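# Wrap the red rubber band twice around the post

## Task

Lift the red rubber band off the pair of pegs and loop it two times around the thick post, leaving it snug enough that it stays there without help.

## Robot and tools

Robot: two arms, left_arm and right_arm, mounted facing each other across a table. right_arm carries a five-finger right hand and left_arm a mirrored left hand. Base poses in the scene frame: left_arm at (-0.009, +0.559, 0) m, quat_wxyz (+0.712, 0, 0, -0.702); right_arm at (+0.021, -0.578, 0) m, quat_wxyz (+0.715, 0, 0, +0.699). The scene frame has its origin on the tabletop between the bases, z = 0 at the table surface, +z up, and left_arm on the +y side. Camera images: cam_high, cam_low, cam_left_wrist, cam_right_wrist, each 672x504.

Hand point: a reference point 0.15 m out from the wrist flange along the fingers and 0.05 m in front of the palm. Its +z runs along the straightened fingers, +y points out of the palm, and +x runs across the palm away from the thumb on the right hand but toward the thumb on the left hand. Straight fingertips reach 0.06-0.07 m past the point along +z and sit 0.06 m back along -y. A bracket on the little-finger side of the wrist can strike objects. With the fingers level, the wrist can hang up to about 0.11 m (palm down) or 0.23 m (palm up) below the point and touch the table first.

Frames: each arm's reported positions, orientations, velocities and Hand target are in that arm's own base frame. Fixed cameras and the table use the scene frame. Pose offsets also use the arm's own base axes, and rotations turn about the Hand target position.

Row layout (shared by execute_actions and move): one flat list of 28 numbers, each in [-1, 1], covering both arms even when only one moves. Order: left dx, dy, dz, rx, ry, rz; left thumb_turn, thumb_bend, index, middle, ring, little; left force_limit, speed; then the same 14 for the right arm. The six pose numbers are offsets, not absolute poses. They are measured from the arm's Hand target at the start of the action or move, in base axes. 1.0 equals 0.6 m of translation or 180 degrees of rotation, and rx, ry, rz form a single rotation vector. Sending all six as 0 re-commands the current Hand target. The six finger numbers are absolute targets: -1 open or straight, +1 closed. thumb_turn -1 places the thumb beside the palm and +1 opposite the fingers. force_limit runs linearly from about 0 N at -1 to 10 N at +1 (15 N for both thumb motors). speed goes from nearly zero at -1 up to full speed at +0.48 and above. To leave a hand unchanged, resend the eight hand numbers from its last executed row. If none has run yet, send its hand_measured six followed by hand_force_limit and hand_speed. For a soft grip, close with speed -0.94 or below.

execute_actions(actions, cameras): actions is a list of actions. Each action is a table of up to 15 rows, and each row is one 1/30 s step. A short table repeats its final row until 15 steps. Every row counts from the pose at the action's start, so repeating an offset in a later action moves the arm further. The controller clips commanded orientation to within 32 degrees of the measured orientation at each step. Images are returned only if actions is empty or cameras names them ("all" gives every camera).

move(target, speed, blend, stop_force, zero, blocking, cameras): drives each hand point in a straight line. target is either one 28-number row or a list of up to 15 rows. Every row counts from the same starting Hand targets, not from the previous row. speed is the top speed in m/s, from 0.002 to 3.6 with default 0.25, and turning is capped at twice that value in rad/s. It can be one number or one per target. blend is a corner-rounding radius in metres; 0 stops at each target. stop_force (3-120 N, both arms) ends an arm's path when its wrist sensor feels that much resistance. Use it slowly when approaching contact. Omit it when moving away from something being pressed, and do not rely on it while the hand rotates. zero (default true) re-zeros before the move. blocking=false returns early but cannot be combined with stop_force. Moves do not avoid obstacles. Route around an arm's own base rather than close past it. The result adds a "move:" line such as done, off_target, moving, held or fault, plus any limits (paced = clipped, held = steps withheld).

wait(seconds 0-10): lets the scene run while holding the current commands. stop(): brakes a running move. zoom_image(camera, region [x0,y0,x1,y1] in pixels, at most 504x504): magnifies the newest image from one camera. show_instructions(): displays the reference images. zero_wrist_force(arm): subtracts the present wrist reading from later readings. finished_scene(scene): ends the current scene; pass its number.

Result lines: end_effector_position (m), end_effector_quat_wxyz, and velocities in the base frame. Hand target is the last commanded pose after clipping; the arm often settles slightly short of it, so send any missing distance as an offset. Joint positions and torques are reported, with torque positive toward larger angles, including gravity and noise. Wrist force and torque are in the end effector's axes, plus the peak since the last report. hand_measured, hand_stopped_by (moving, target, force, stalled, fault) and hand_load_n follow the motor order above; a lost grip shows as load dropping near zero. Lines may read "within noise", and MOTOR HOT warns of overheating.

Avoid: net external force near 150 N or joint torque at its limit (wrist joints 25.4 N m, others 136 N m), either of which freezes the arm for 10 s. Any commanded target pushed past a firm contact can cause a fault, since the arms are stiff. Avoid contact between the two arms, and never close one hand on the other. Do not let the band or anything else drop from height or leave the table. Avoid fast slams, heavy finger loads, and long stretched or straining poses, which heat motors toward a brake stop at 85 °C.

Each tool is called after ">>>" in YAML: its name, and indented under it one key for each argument.

Reference images:

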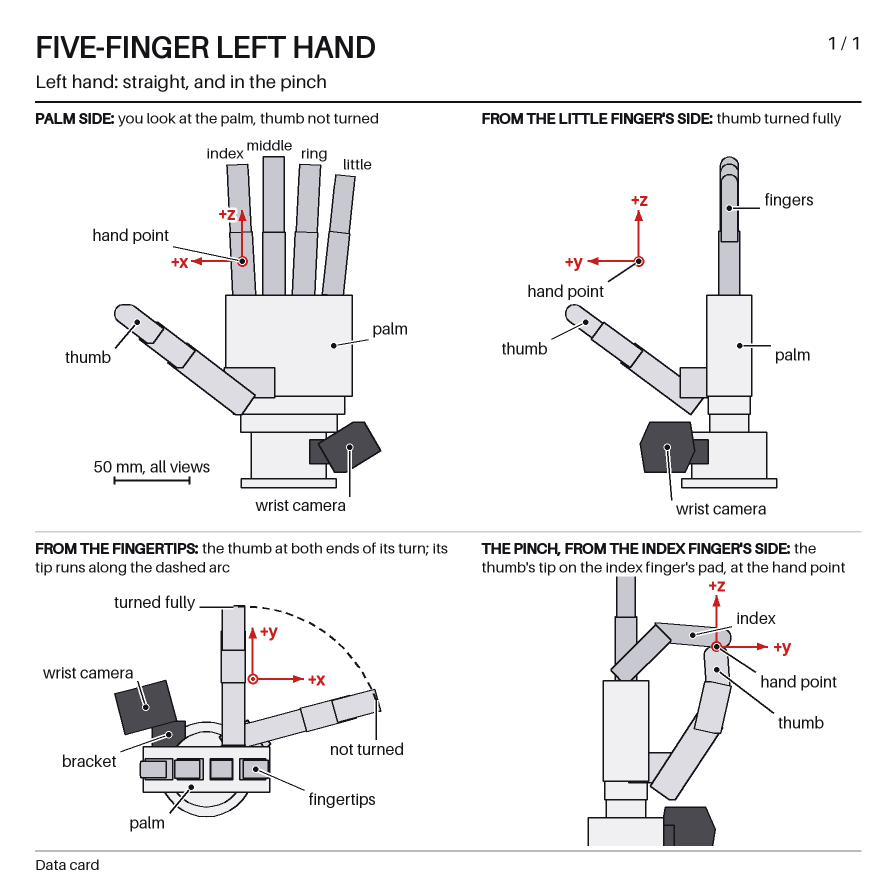

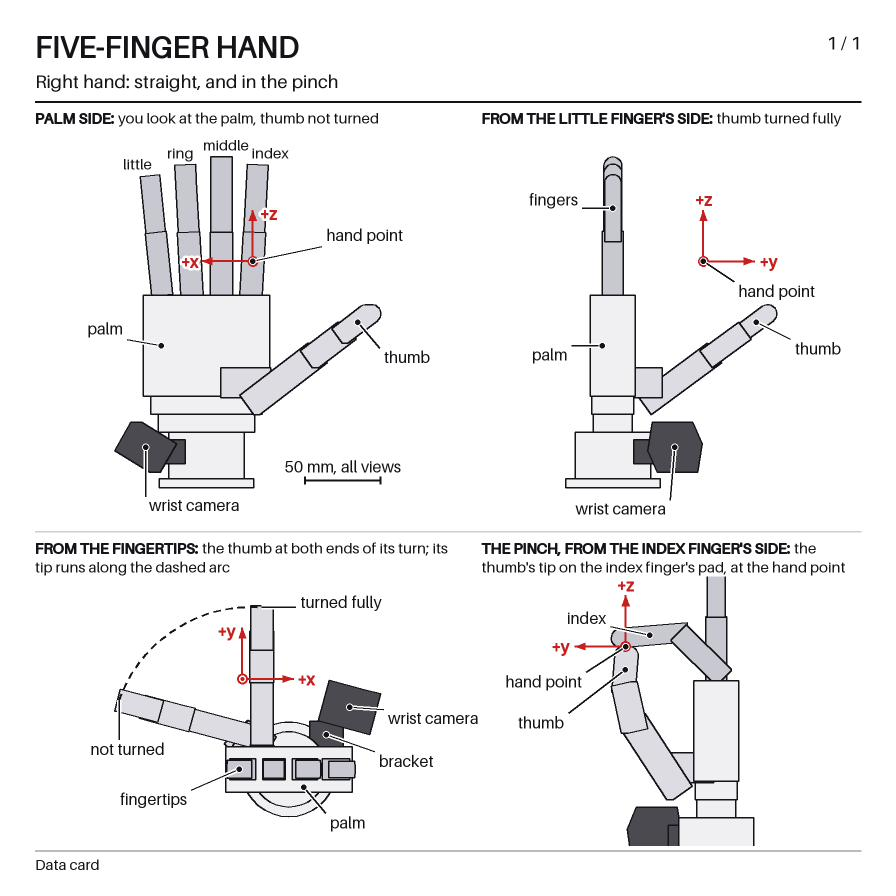

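## Session

>>> execute_actions:
  actions: []

Scene clock: 0.00 s.
left_arm: end_effector_position=(+0.2697, +0.1229, +0.4871) hand_measured=(-1.000, -1.000, -1.000, -1.000, -1.000, -1.000) hand_load_n=(+0.0, +0.0, +0.0, -0.5, +0.0, +0.0) hand_stopped_by=(target, target, target, target, target, target) hand_force_limit=0.00 hand_speed=-0.80 end_effector_quat_wxyz=(-0.015, +0.901, +0.432, +0.030) | right_arm: end_effector_position=(+0.2644, -0.1220, +0.4817) hand_measured=(-1.000, -1.000, -1.000, -1.000, -1.000, -1.000) hand_load_n=(+0.0, -0.5, +0.0, +0.0, +0.0, +0.5) hand_stopped_by=(target, target, target, target, target, target) hand_force_limit=0.00 hand_speed=-0.80 end_effector_quat_wxyz=(+0.013, +0.436, +0.900, -0.004)
Joint positions: left_arm=[4.33 -1.4 -1.321 1.216 -1.553 1.865] | right_arm=[-1.203 -1.738 1.341 1.944 1.559 -1.871]
Joint velocities: within noise
Joint torques (N m): no reading
Wrist force (N): no reading
Wrist torque (N m): no reading
Wrist force, peak (N): no reading
Hand target: left_arm +0.2697, +0.1229, +0.4871; -0.015, +0.901, +0.432, +0.030 | right_arm +0.2644, -0.1220, +0.4817; +0.013, +0.436, +0.900, -0.004

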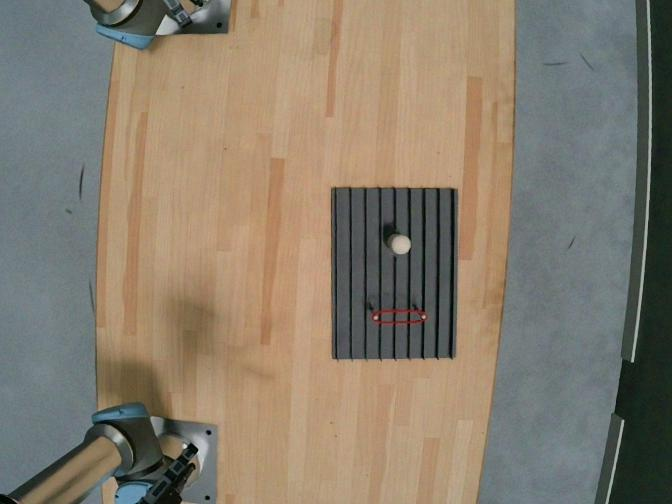

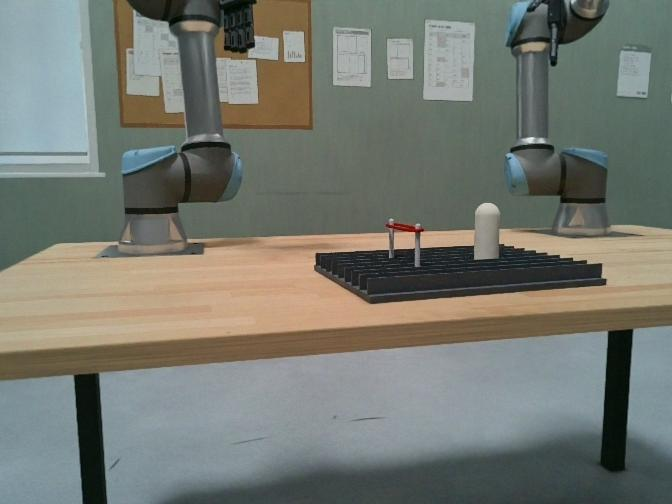

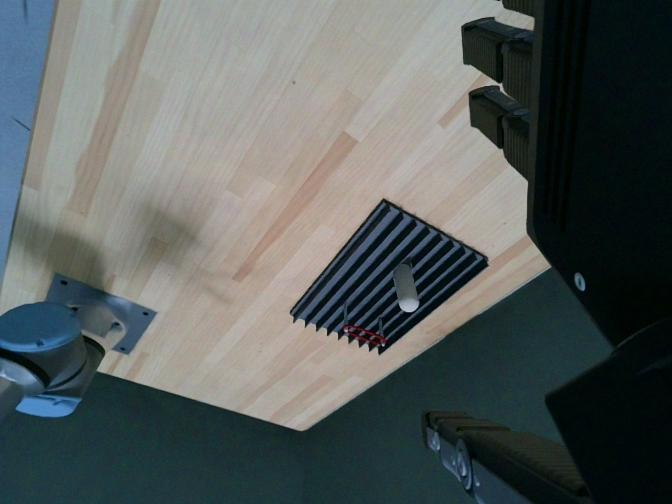

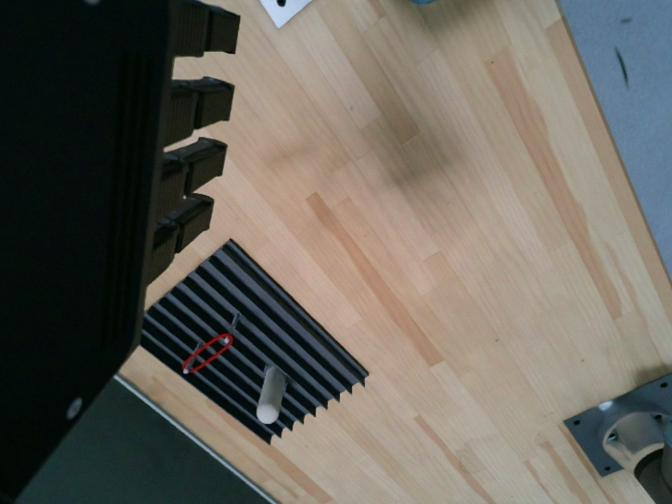

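>>> zoom_image:
  camera: "cam_high"
  region: [320, 170, 480, 370]

>>> zoom_image:
  camera: "cam_low"
  region: [300, 170, 620, 320]

>>> zoom_image:
  camera: "cam_right_wrist"
  region: [130, 230, 380, 450]

>>> zoom_image:
  camera: "cam_left_wrist"
  region: [280, 190, 500, 360]

Scaled by 2.520 from the camera's 672x504 image, which has a finer 960x720 frame.

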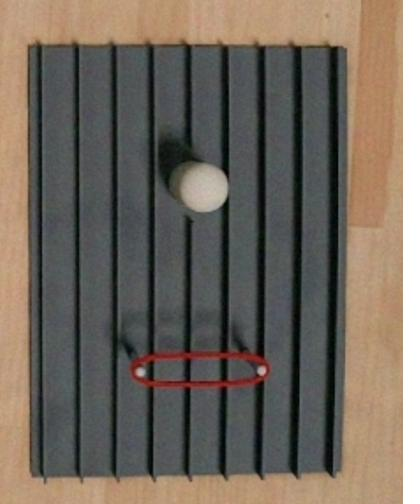

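Scaled by 1.575 from the camera's 672x504 image, which has a finer 960x720 frame.

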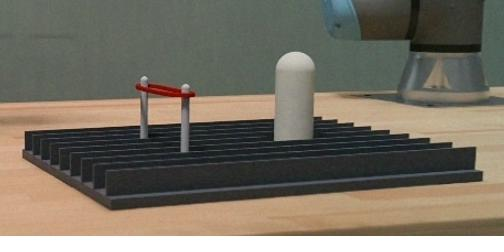

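Scaled by 2.016 from the camera's 672x504 image, which has a finer 960x720 frame.

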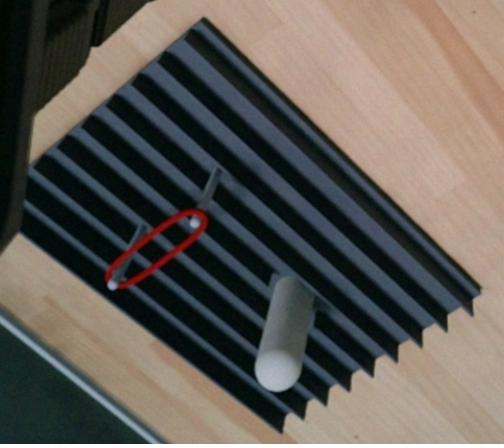

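Scaled by 2.291 from the camera's 672x504 image, which has a finer 960x720 frame.

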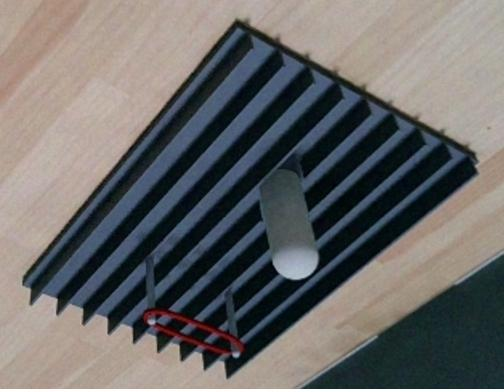

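>>> move:
  target:
    - [0,0,0,0,0,0,-1,-1,-1,-1,-1,-1,0,-0.8, 0.04,-0.27,-0.15,0,0,-0.603,-1,-1,-1,-1,-1,-1,0,-0.8]
    - [0,0,0,0,0,0,-1,-1,-1,-1,-1,-1,0,-0.8, 0.0865,-0.55,-0.303,0,0,0.794,-1,-1,-1,-1,-1,-1,0,-0.8]
  speed: 0.5
  blend: 0.05
  cameras: ["all"]

Scene clock: 20.77 s.
left_arm: end_effector_position=(+0.2697, +0.1229, +0.4871) hand_measured=(-1.000, -1.000, -1.000, -1.000, -1.000, -1.000) hand_load_n=(+0.0, +0.0, +0.0, +0.0, +0.0, +0.0) hand_stopped_by=(target, target, target, target, target, target) hand_force_limit=0.00 hand_speed=-0.80 end_effector_quat_wxyz=(-0.015, +0.901, +0.432, +0.030) | right_arm: end_effector_position=(+0.3162, -0.4520, +0.3000) hand_measured=(-1.000, -1.000, -1.000, -1.000, -1.000, -1.000) hand_load_n=(+0.0, +0.0, +0.0, +0.0, +0.5, +0.0) hand_stopped_by=(target, target, target, target, target, target) hand_force_limit=0.00 hand_speed=-0.80 end_effector_quat_wxyz=(-0.007, +0.714, -0.700, -0.011)
Joint positions: left_arm=[4.33 -1.4 -1.321 1.216 -1.553 1.865] | right_arm=[-1.129 -0.694 0.404 1.886 1.565 1.992]
Joint torques (N m): left_arm=[0.02 9.07 17 -1.94 -0.08 0.16] | right_arm=[10.54 -45.6 -23.73 0.34 1.8 2.74]
Wrist force (N): left_arm=[0.3 0.0 0.1] | right_arm=[0.1 -0.5 0.3]
Wrist torque (N m): left_arm=[0.00 -0.04 0.01] | right_arm=[-0.05 -0.04 0.01]
Wrist force, peak (N): left_arm=[0.1 0.5 0.2] | right_arm=[1.0 -0.2 0.5]
Hand target: left_arm +0.2697, +0.1229, +0.4871; -0.015, +0.901, +0.432, +0.030 | right_arm +0.3163, -0.4520, +0.2999; -0.007, +0.714, -0.700, -0.011
Off the commanded pose: left_arm 0.000 m, 0 deg | right_arm 0.000 m, 0 deg.
move: done

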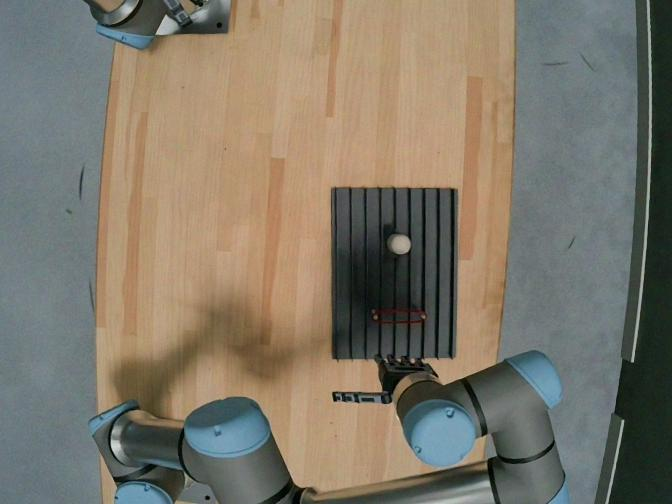

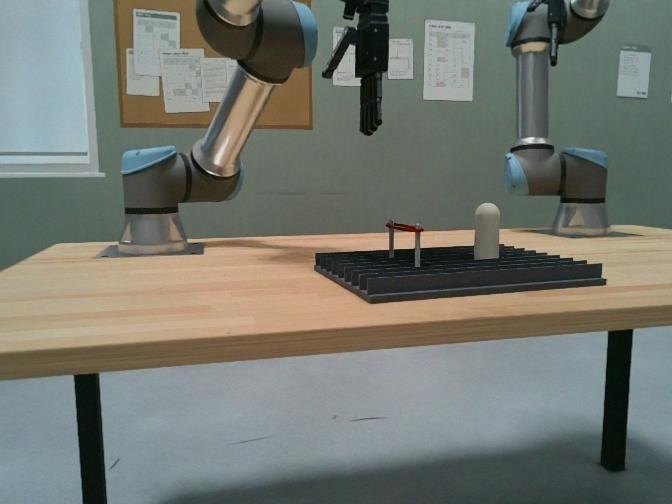

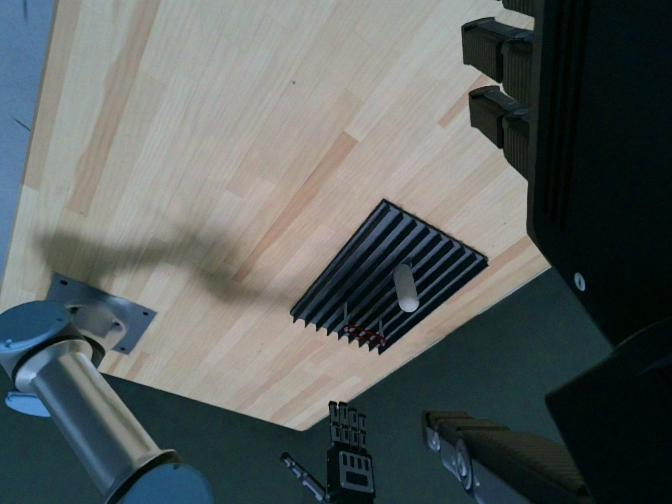

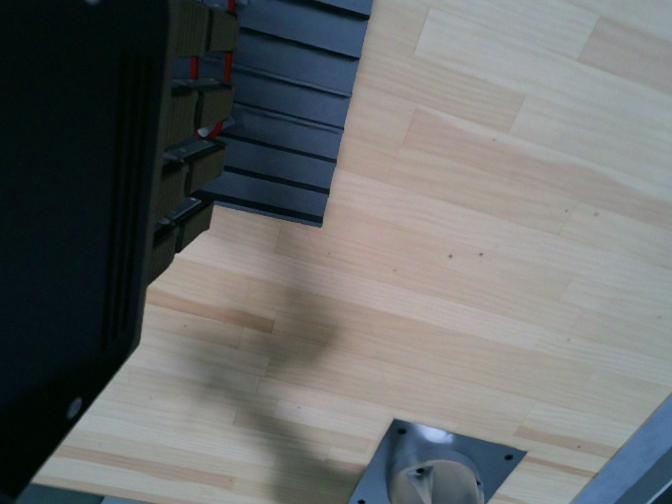

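>>> zoom_image:
  camera: "cam_high"
  region: [320, 290, 480, 410]

>>> zoom_image:
  camera: "cam_low"
  region: [300, 0, 560, 300]

>>> zoom_image:
  camera: "cam_right_wrist"
  region: [100, 0, 400, 300]

Scaled by 3.150 from the camera's 672x504 image, which has a finer 960x720 frame.

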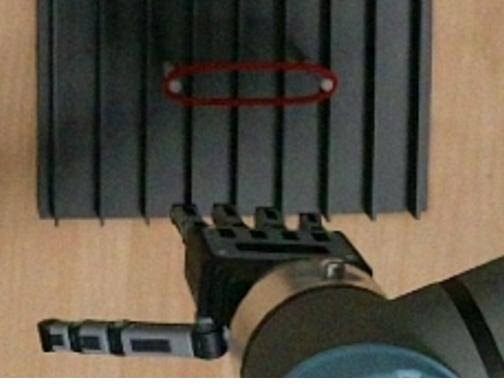

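Scaled by 1.680 from the camera's 672x504 image, which has a finer 960x720 frame.

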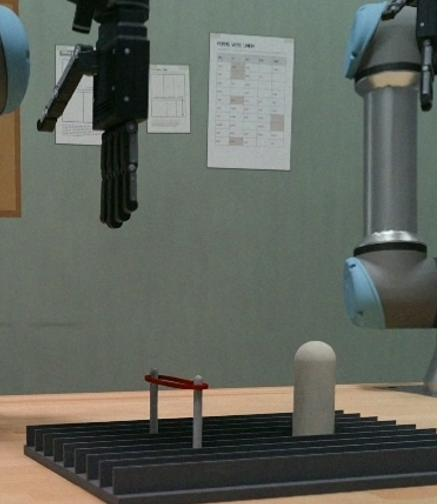

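Scaled by 1.680 from the camera's 672x504 image, which has a finer 960x720 frame.

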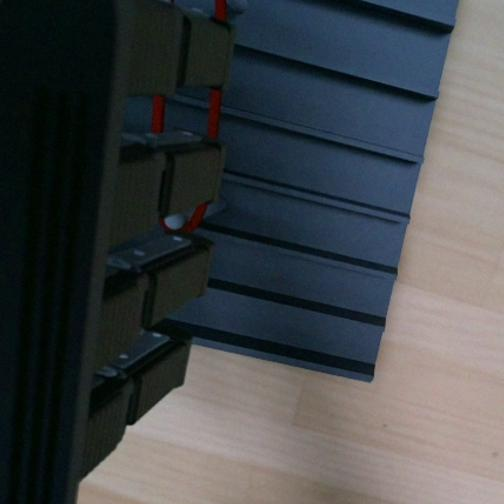

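>>> move:
  target: [0,0,0,0,0,0,-1,-1,-1,-1,-1,-1,0,-0.8, 0.0843,-0.0423,-0.1667,0,0,0,-1,-1,-1,-1,-1,-1,0,-0.8]
  speed: 0.3
  cameras: ["all"]

>>> zoom_image:
  camera: "cam_high"
  region: [320, 270, 480, 390]

>>> zoom_image:
  camera: "cam_low"
  region: [300, 80, 520, 300]

>>> zoom_image:
  camera: "cam_right_wrist"
  region: [100, 0, 400, 300]

Scene clock: 24.53 s.
left_arm: end_effector_position=(+0.2697, +0.1229, +0.4871) hand_measured=(-1.000, -1.000, -1.000, -1.000, -1.000, -1.000) hand_load_n=(+0.0, +0.0, +0.0, +0.0, +0.0, +0.0) hand_stopped_by=(target, target, target, target, target, target) hand_force_limit=0.00 hand_speed=-0.80 end_effector_quat_wxyz=(-0.015, +0.901, +0.432, +0.030) | right_arm: end_effector_position=(+0.3669, -0.4773, +0.2000) hand_measured=(-1.000, -1.000, -1.000, -1.000, -1.000, -1.000) hand_load_n=(+0.5, +0.0, +0.0, +0.0, +0.0, +0.0) hand_stopped_by=(target, target, target, target, target, target) hand_force_limit=0.00 hand_speed=-0.80 end_effector_quat_wxyz=(-0.007, +0.714, -0.700, -0.011)
Joint positions: left_arm=[4.33 -1.4 -1.321 1.216 -1.553 1.865] | right_arm=[-1.075 -0.513 0.319 1.79 1.563 2.045]
Joint torques (N m): left_arm=[1.03 10.08 18.07 -1.98 0.05 0.23] | right_arm=[-10.73 -48.28 -17.39 -0.1 1.72 -2.72]
Wrist force (N): left_arm=[0.1 0.4 0.2] | right_arm=[0.0 -0.6 -0.1]
Wrist torque (N m): left_arm=[0.05 -0.02 -0.01] | right_arm=[-0.06 -0.01 -0.09]
Wrist force, peak (N): left_arm=[0.0 0.6 0.1] | right_arm=[0.5 -1.4 2.1]
Hand target: left_arm +0.2697, +0.1229, +0.4871; -0.015, +0.901, +0.432, +0.030 | right_arm +0.3668, -0.4774, +0.1999; -0.007, +0.714, -0.700, -0.011
Off the commanded pose: left_arm 0.000 m, 0 deg | right_arm 0.000 m, 0 deg.
move: done

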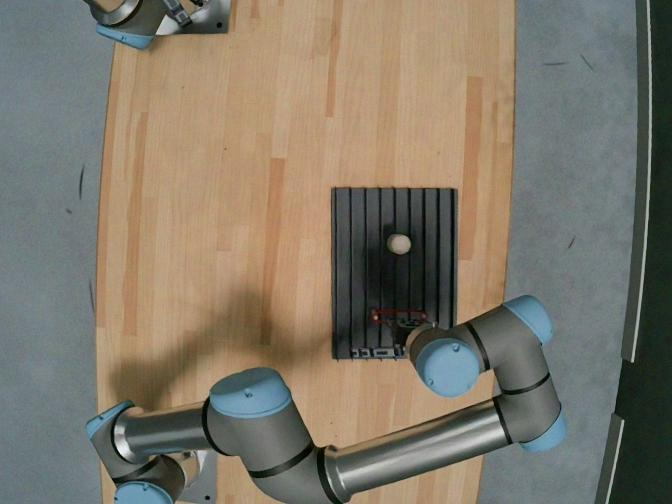

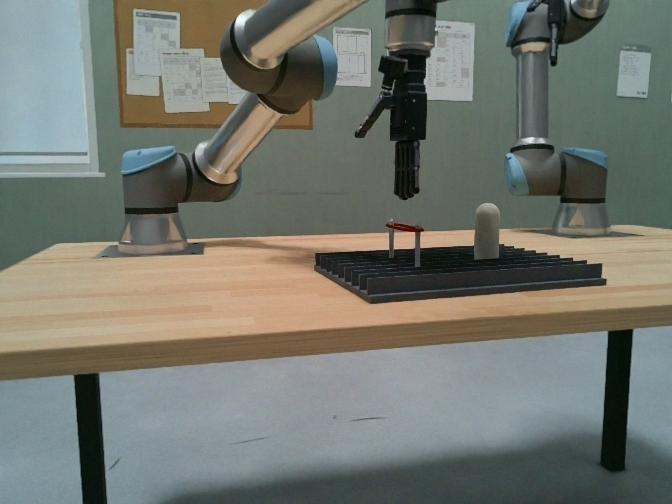

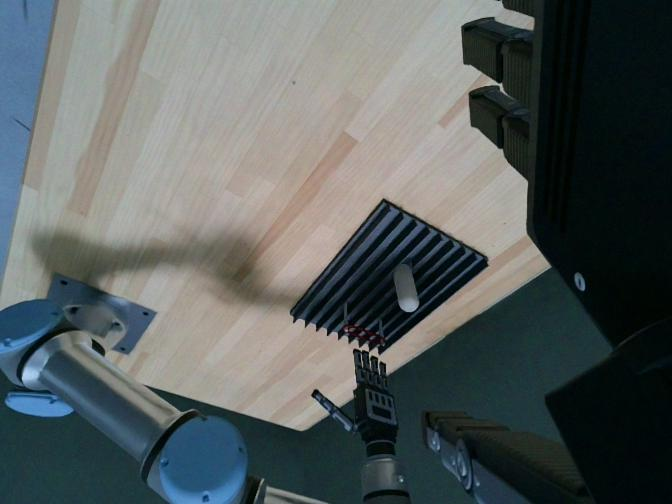

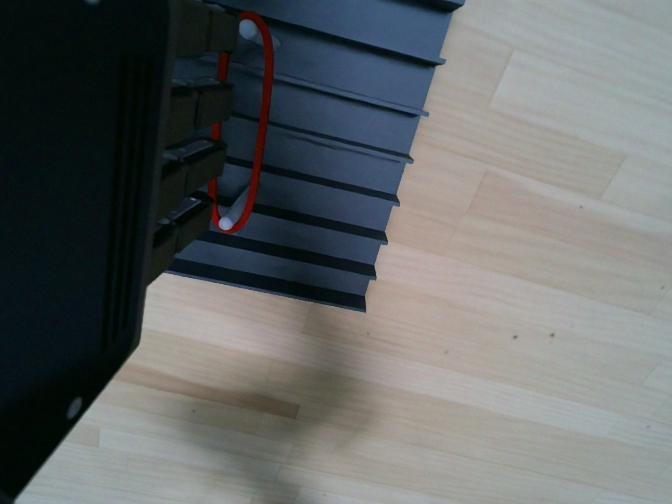

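Scaled by 3.150 from the camera's 672x504 image, which has a finer 960x720 frame.

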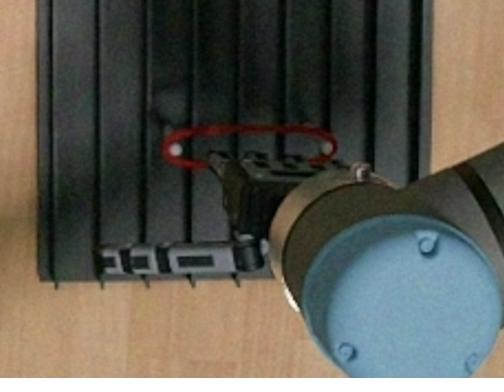

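Scaled by 2.291 from the camera's 672x504 image, which has a finer 960x720 frame.

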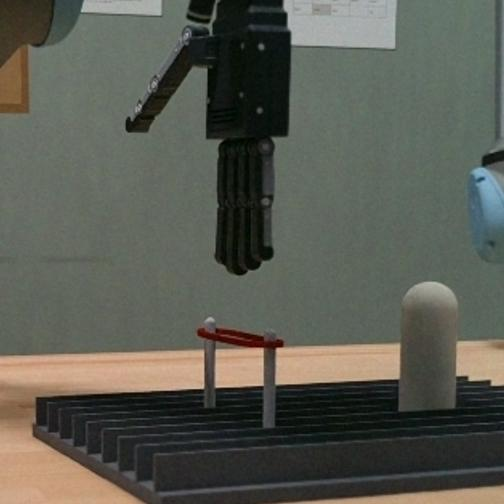

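Scaled by 1.680 from the camera's 672x504 image, which has a finer 960x720 frame.

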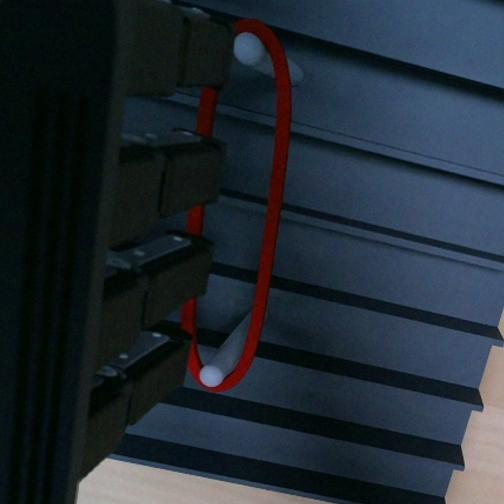

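>>> move:
  target:
    - [0,0,0,0,0,0,-1,-1,-1,-1,-1,-1,0,-0.8, 0,0,0,0,0,0,-1,-1,-1,-1,-1,1,0,0.2]
    - [0,0,0,0,0,0,-1,-1,-1,-1,-1,-1,0,-0.8, 0,0,-0.055,0,0,0,-1,-1,-1,-1,-1,1,0,0.2]
  speed: 0.1
  cameras: ["all"]

>>> zoom_image:
  camera: "cam_high"
  region: [320, 270, 480, 390]

>>> zoom_image:
  camera: "cam_low"
  region: [300, 80, 520, 300]

>>> zoom_image:
  camera: "cam_right_wrist"
  region: [100, 0, 400, 300]

Scene clock: 31.67 s.
left_arm: end_effector_position=(+0.2697, +0.1229, +0.4871) hand_measured=(-1.000, -1.000, -1.000, -1.000, -1.000, -1.000) hand_load_n=(+0.0, +0.0, +0.0, +0.0, -0.5, +0.0) hand_stopped_by=(target, target, target, target, target, target) hand_force_limit=0.00 hand_speed=-0.80 end_effector_quat_wxyz=(-0.015, +0.901, +0.432, +0.030) | right_arm: end_effector_position=(+0.3668, -0.4774, +0.1670) hand_measured=(-1.000, -1.000, -1.000, -1.000, -1.000, +1.000) hand_load_n=(+0.0, +0.0, +0.0, +0.0, +0.0, +0.0) hand_stopped_by=(target, target, target, target, target, target) hand_force_limit=0.00 hand_speed=0.20 end_effector_quat_wxyz=(-0.007, +0.714, -0.700, -0.011)
Joint positions: left_arm=[4.33 -1.4 -1.321 1.216 -1.553 1.865] | right_arm=[-1.075 -0.541 0.459 1.678 1.563 2.045]
Joint torques (N m): left_arm=[0.62 9.22 16.69 -1.88 -0.03 0.2] | right_arm=[-2.92 -48.75 -14.64 4.43 -1.53 0.78]
Wrist force (N): left_arm=[0.0 0.1 0.2] | right_arm=[0.5 -0.5 0.0]
Wrist torque (N m): left_arm=[0.01 0.00 -0.01] | right_arm=[-0.04 -0.07 -0.05]
Wrist force, peak (N): left_arm=[0.4 0.3 0.2] | right_arm=[0.2 -0.2 0.9]
Hand target: left_arm +0.2697, +0.1229, +0.4871; -0.015, +0.901, +0.432, +0.030 | right_arm +0.3668, -0.4774, +0.1669; -0.007, +0.714, -0.700, -0.011
Off the commanded pose: left_arm 0.000 m, 0 deg | right_arm 0.000 m, 0 deg.
move: done

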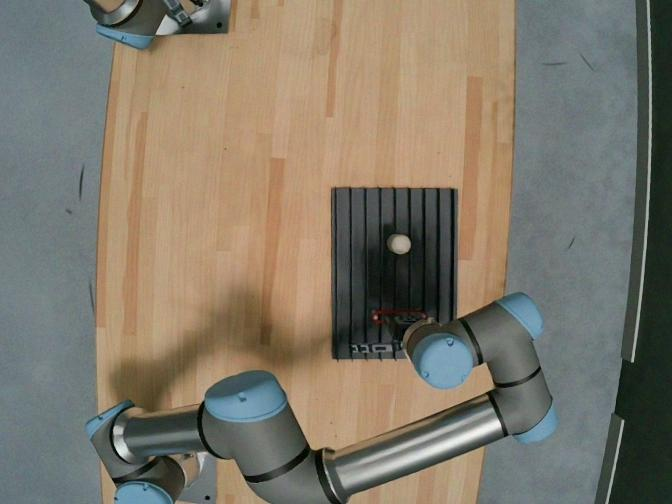

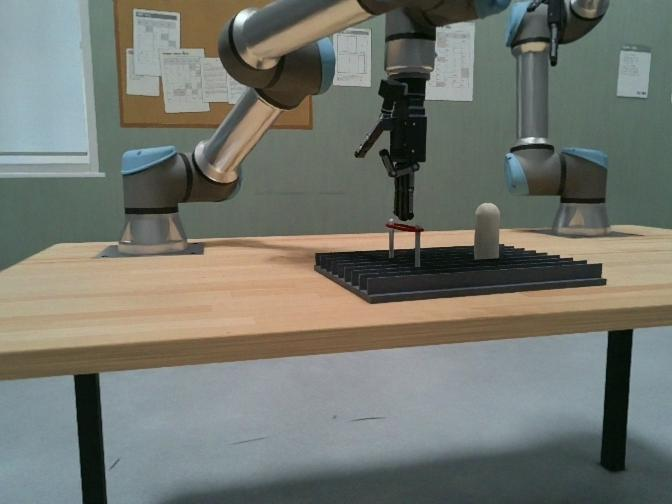

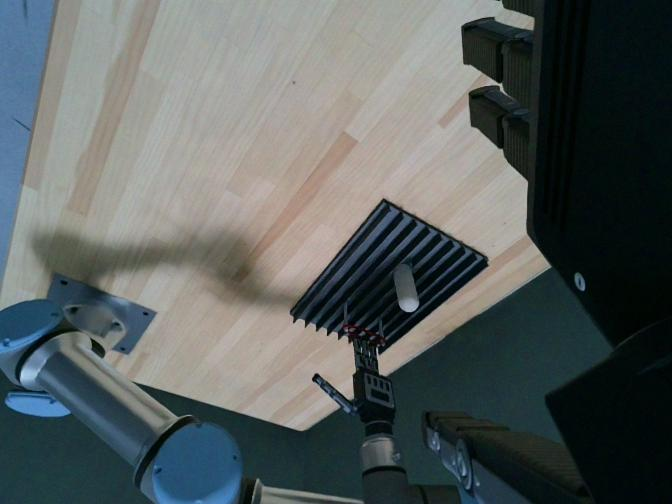

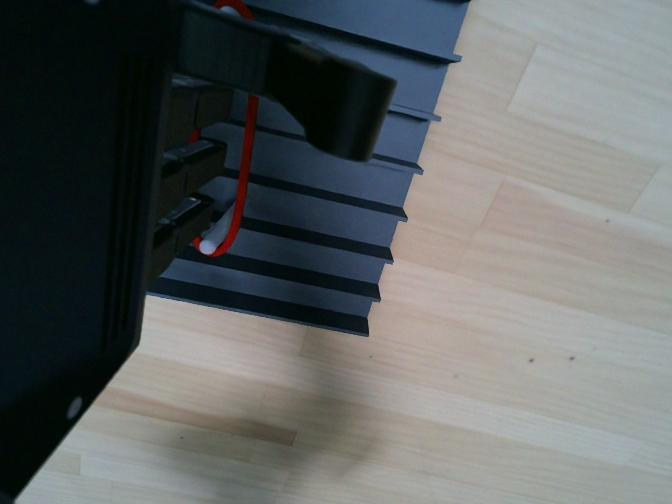

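Scaled by 3.150 from the camera's 672x504 image, which has a finer 960x720 frame.

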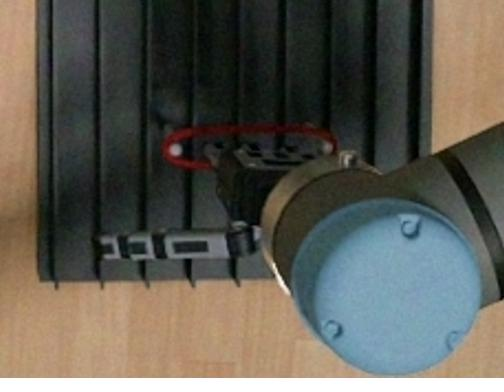

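Scaled by 2.291 from the camera's 672x504 image, which has a finer 960x720 frame.

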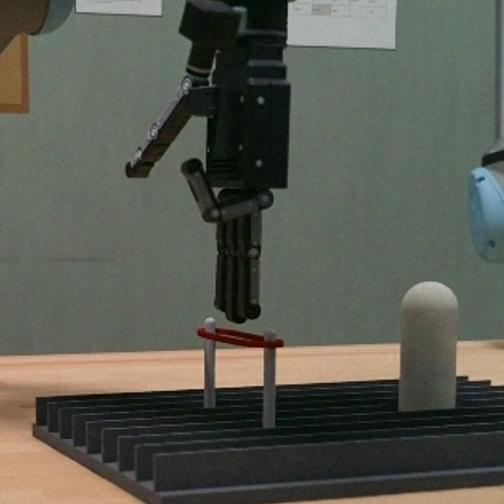

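Scaled by 1.680 from the camera's 672x504 image, which has a finer 960x720 frame.

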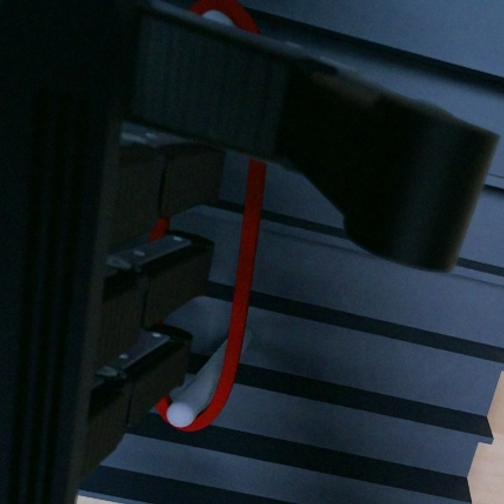

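>>> move:
  target:
    - [0,0,0,0,0,0,-1,-1,-1,-1,-1,-1,0,-0.8, 0,0,-0.0667,0,0,0,-1,-1,-1,-1,-1,1,0,0.2]
  speed: 0.08
  cameras: ["all"]

>>> zoom_image:
  camera: "cam_high"
  region: [320, 270, 480, 390]

>>> zoom_image:
  camera: "cam_low"
  region: [300, 80, 520, 300]

>>> zoom_image:
  camera: "cam_right_wrist"
  region: [100, 0, 400, 300]

Scene clock: 33.27 s.
left_arm: end_effector_position=(+0.2697, +0.1229, +0.4871) hand_measured=(-1.000, -1.000, -1.000, -1.000, -1.000, -1.000) hand_load_n=(+0.0, +0.0, +0.0, +0.0, +0.0, +0.0) hand_stopped_by=(target, target, target, target, target, target) hand_force_limit=0.00 hand_speed=-0.80 end_effector_quat_wxyz=(-0.015, +0.901, +0.432, +0.030) | right_arm: end_effector_position=(+0.3669, -0.4774, +0.1269) hand_measured=(-1.000, -1.000, -1.000, -1.000, -1.000, +1.000) hand_load_n=(+0.0, +0.0, +0.0, +0.0, +0.0, +0.0) hand_stopped_by=(target, target, target, target, target, target) hand_force_limit=0.00 hand_speed=0.20 end_effector_quat_wxyz=(-0.007, +0.714, -0.700, -0.011)
Joint positions: left_arm=[4.33 -1.4 -1.321 1.216 -1.553 1.865] | right_arm=[-1.075 -0.546 0.571 1.571 1.563 2.045]
Joint torques (N m): left_arm=[0.43 9.61 17.73 -1.77 0.12 0.09] | right_arm=[1.56 -58.84 -15.79 4.47 0.47 -2.36]
Wrist force (N): left_arm=[0.2 0.3 0.3] | right_arm=[0.1 -0.1 0.5]
Wrist torque (N m): left_arm=[0.04 -0.02 -0.01] | right_arm=[-0.03 -0.03 -0.08]
Wrist force, peak (N): left_arm=[-0.1 0.4 0.2] | right_arm=[0.2 -0.3 1.2]
Hand target: left_arm +0.2697, +0.1229, +0.4871; -0.015, +0.901, +0.432, +0.030 | right_arm +0.3668, -0.4774, +0.1269; -0.007, +0.714, -0.700, -0.011
Off the commanded pose: left_arm 0.000 m, 0 deg | right_arm 0.000 m, 0 deg.
move: done

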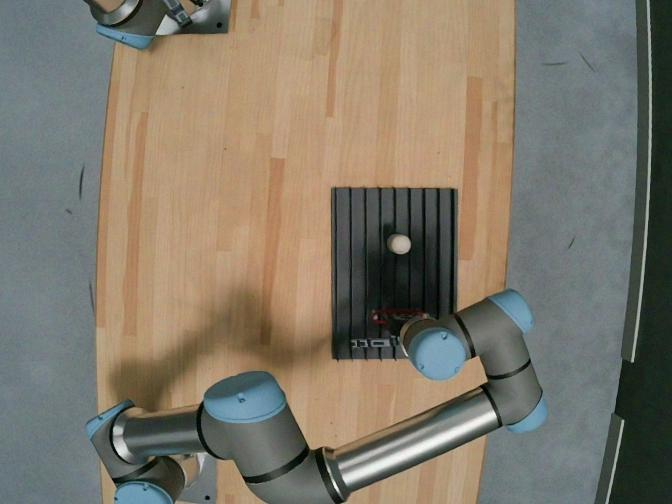

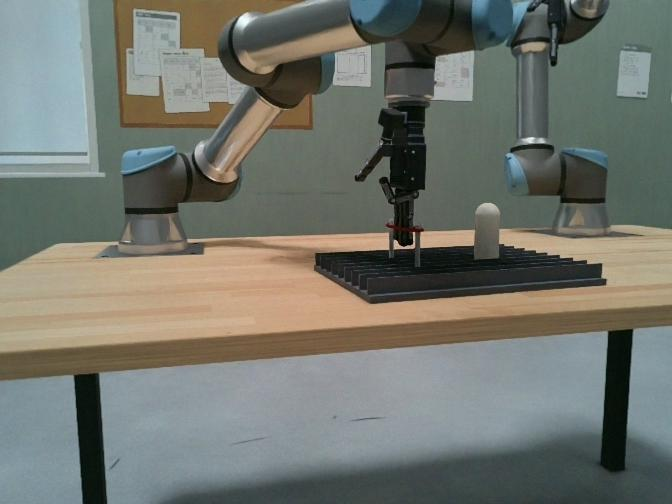

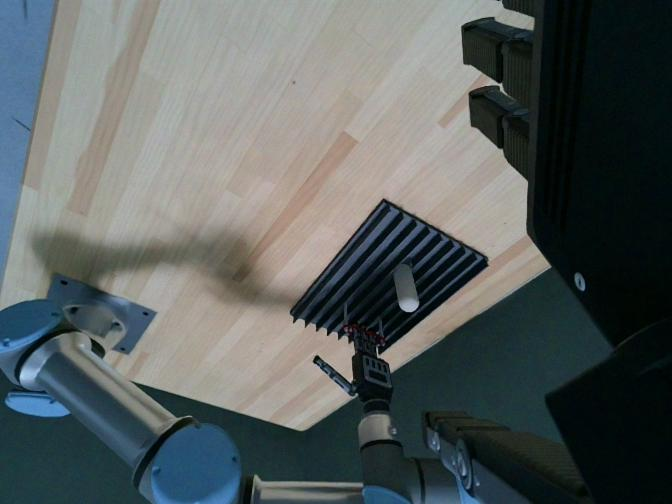

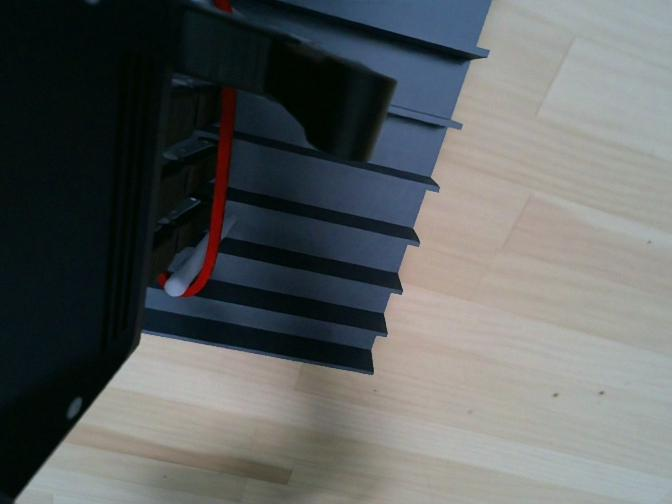

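Scaled by 3.150 from the camera's 672x504 image, which has a finer 960x720 frame.

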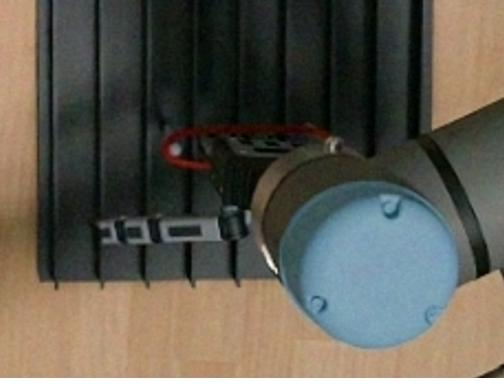

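Scaled by 2.291 from the camera's 672x504 image, which has a finer 960x720 frame.

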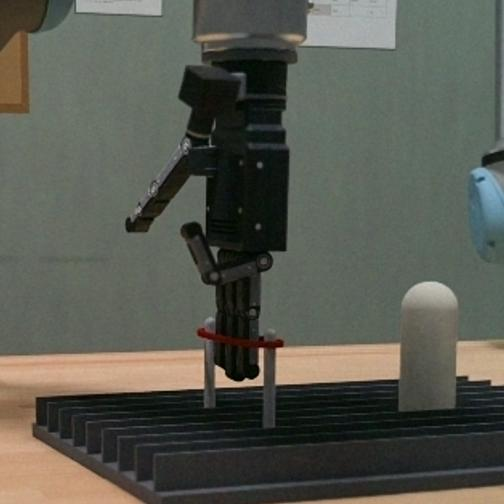

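Scaled by 1.680 from the camera's 672x504 image, which has a finer 960x720 frame.

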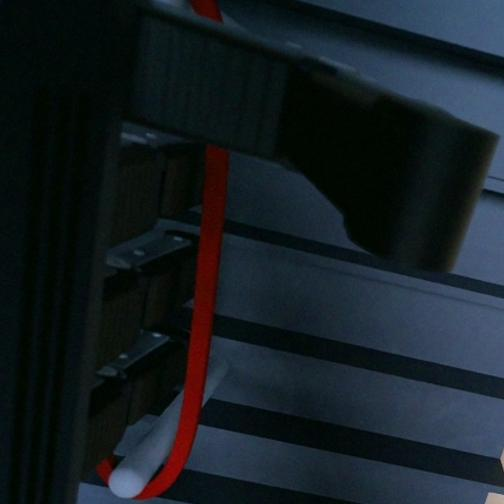

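>>> move:
  target:
    - [0,0,0,0,0,0,-1,-1,-1,-1,-1,-1,0,-0.8, 0,0,0,0,0,0,-1,-1,0,0,0,1,0,-0.3]
  speed: 0.08
  cameras: ["all"]

>>> zoom_image:
  camera: "cam_high"
  region: [320, 270, 480, 390]

>>> zoom_image:
  camera: "cam_low"
  region: [300, 80, 520, 300]

>>> zoom_image:
  camera: "cam_right_wrist"
  region: [100, 0, 400, 300]

Scene clock: 34.57 s.
left_arm: end_effector_position=(+0.2697, +0.1229, +0.4871) hand_measured=(-1.000, -1.000, -1.000, -1.000, -1.000, -1.000) hand_load_n=(+0.0, +0.0, +0.0, +0.0, +0.0, +0.0) hand_stopped_by=(target, target, target, target, target, target) hand_force_limit=0.00 hand_speed=-0.80 end_effector_quat_wxyz=(-0.015, +0.901, +0.432, +0.030) | right_arm: end_effector_position=(+0.3669, -0.4774, +0.1269) hand_measured=(-1.000, -1.000, +0.000, +0.000, +0.000, +1.000) hand_load_n=(+0.0, +0.0, +0.0, +0.0, +0.0, +0.5) hand_stopped_by=(target, target, target, target, target, target) hand_force_limit=0.00 hand_speed=-0.30 end_effector_quat_wxyz=(-0.007, +0.714, -0.700, -0.011)
Joint positions: left_arm=[4.33 -1.4 -1.321 1.216 -1.553 1.865] | right_arm=[-1.075 -0.546 0.571 1.571 1.563 2.045]
Joint torques (N m): left_arm=[1.28 8.45 16.8 -1.6 0.03 0.27] | right_arm=[2 -63.22 -12.75 0.83 0.49 -2.8]
Wrist force (N): left_arm=[0.1 0.2 0.3] | right_arm=[0.0 -0.1 0.5]
Wrist torque (N m): left_arm=[0.02 -0.01 0.00] | right_arm=[-0.03 -0.02 -0.09]
Wrist force, peak (N): left_arm=[0.0 0.2 0.4] | right_arm=[0.0 -2.8 1.9]
Hand target: left_arm +0.2697, +0.1229, +0.4871; -0.015, +0.901, +0.432, +0.030 | right_arm +0.3668, -0.4774, +0.1269; -0.007, +0.714, -0.700, -0.011
Off the commanded pose: left_arm 0.000 m, 0 deg | right_arm 0.000 m, 0 deg.
move: done

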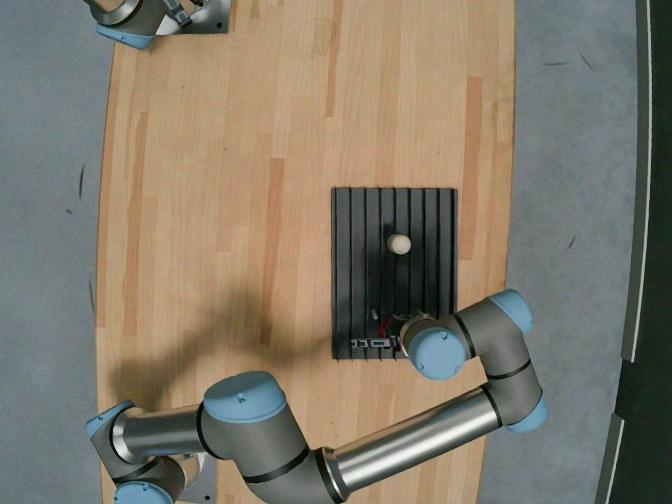

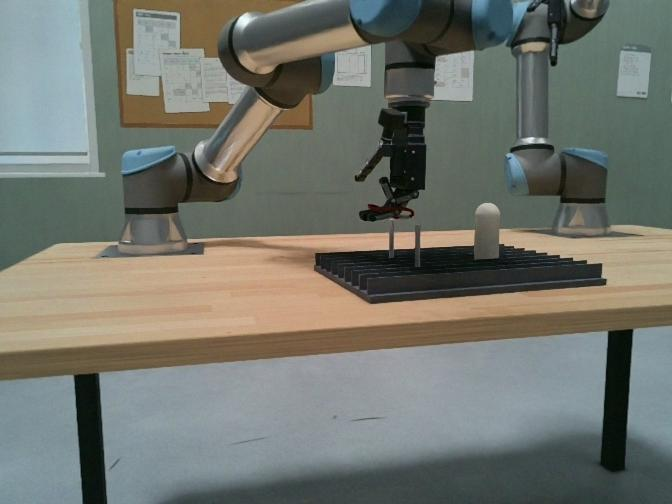

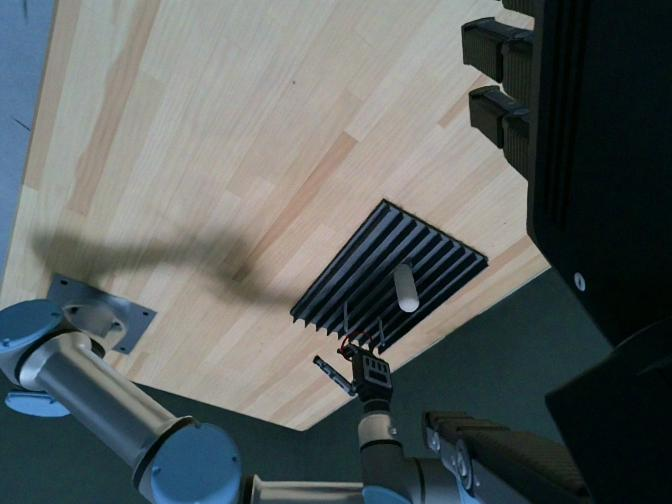

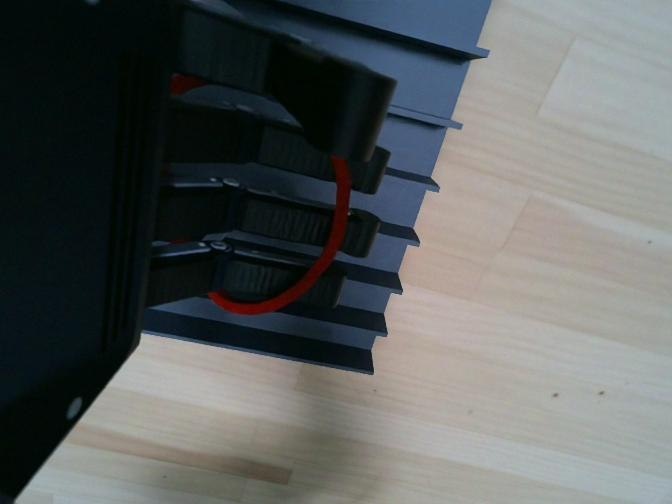

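Scaled by 3.150 from the camera's 672x504 image, which has a finer 960x720 frame.

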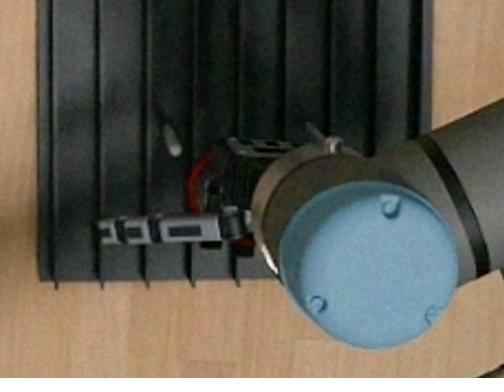

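Scaled by 2.291 from the camera's 672x504 image, which has a finer 960x720 frame.

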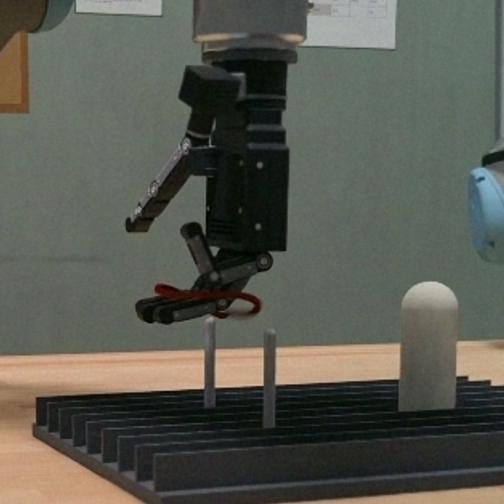

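Scaled by 1.680 from the camera's 672x504 image, which has a finer 960x720 frame.

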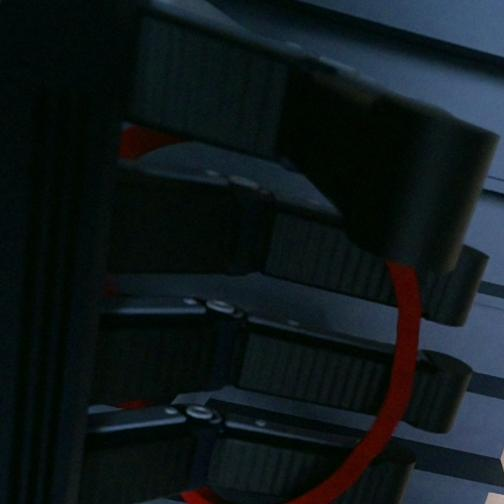

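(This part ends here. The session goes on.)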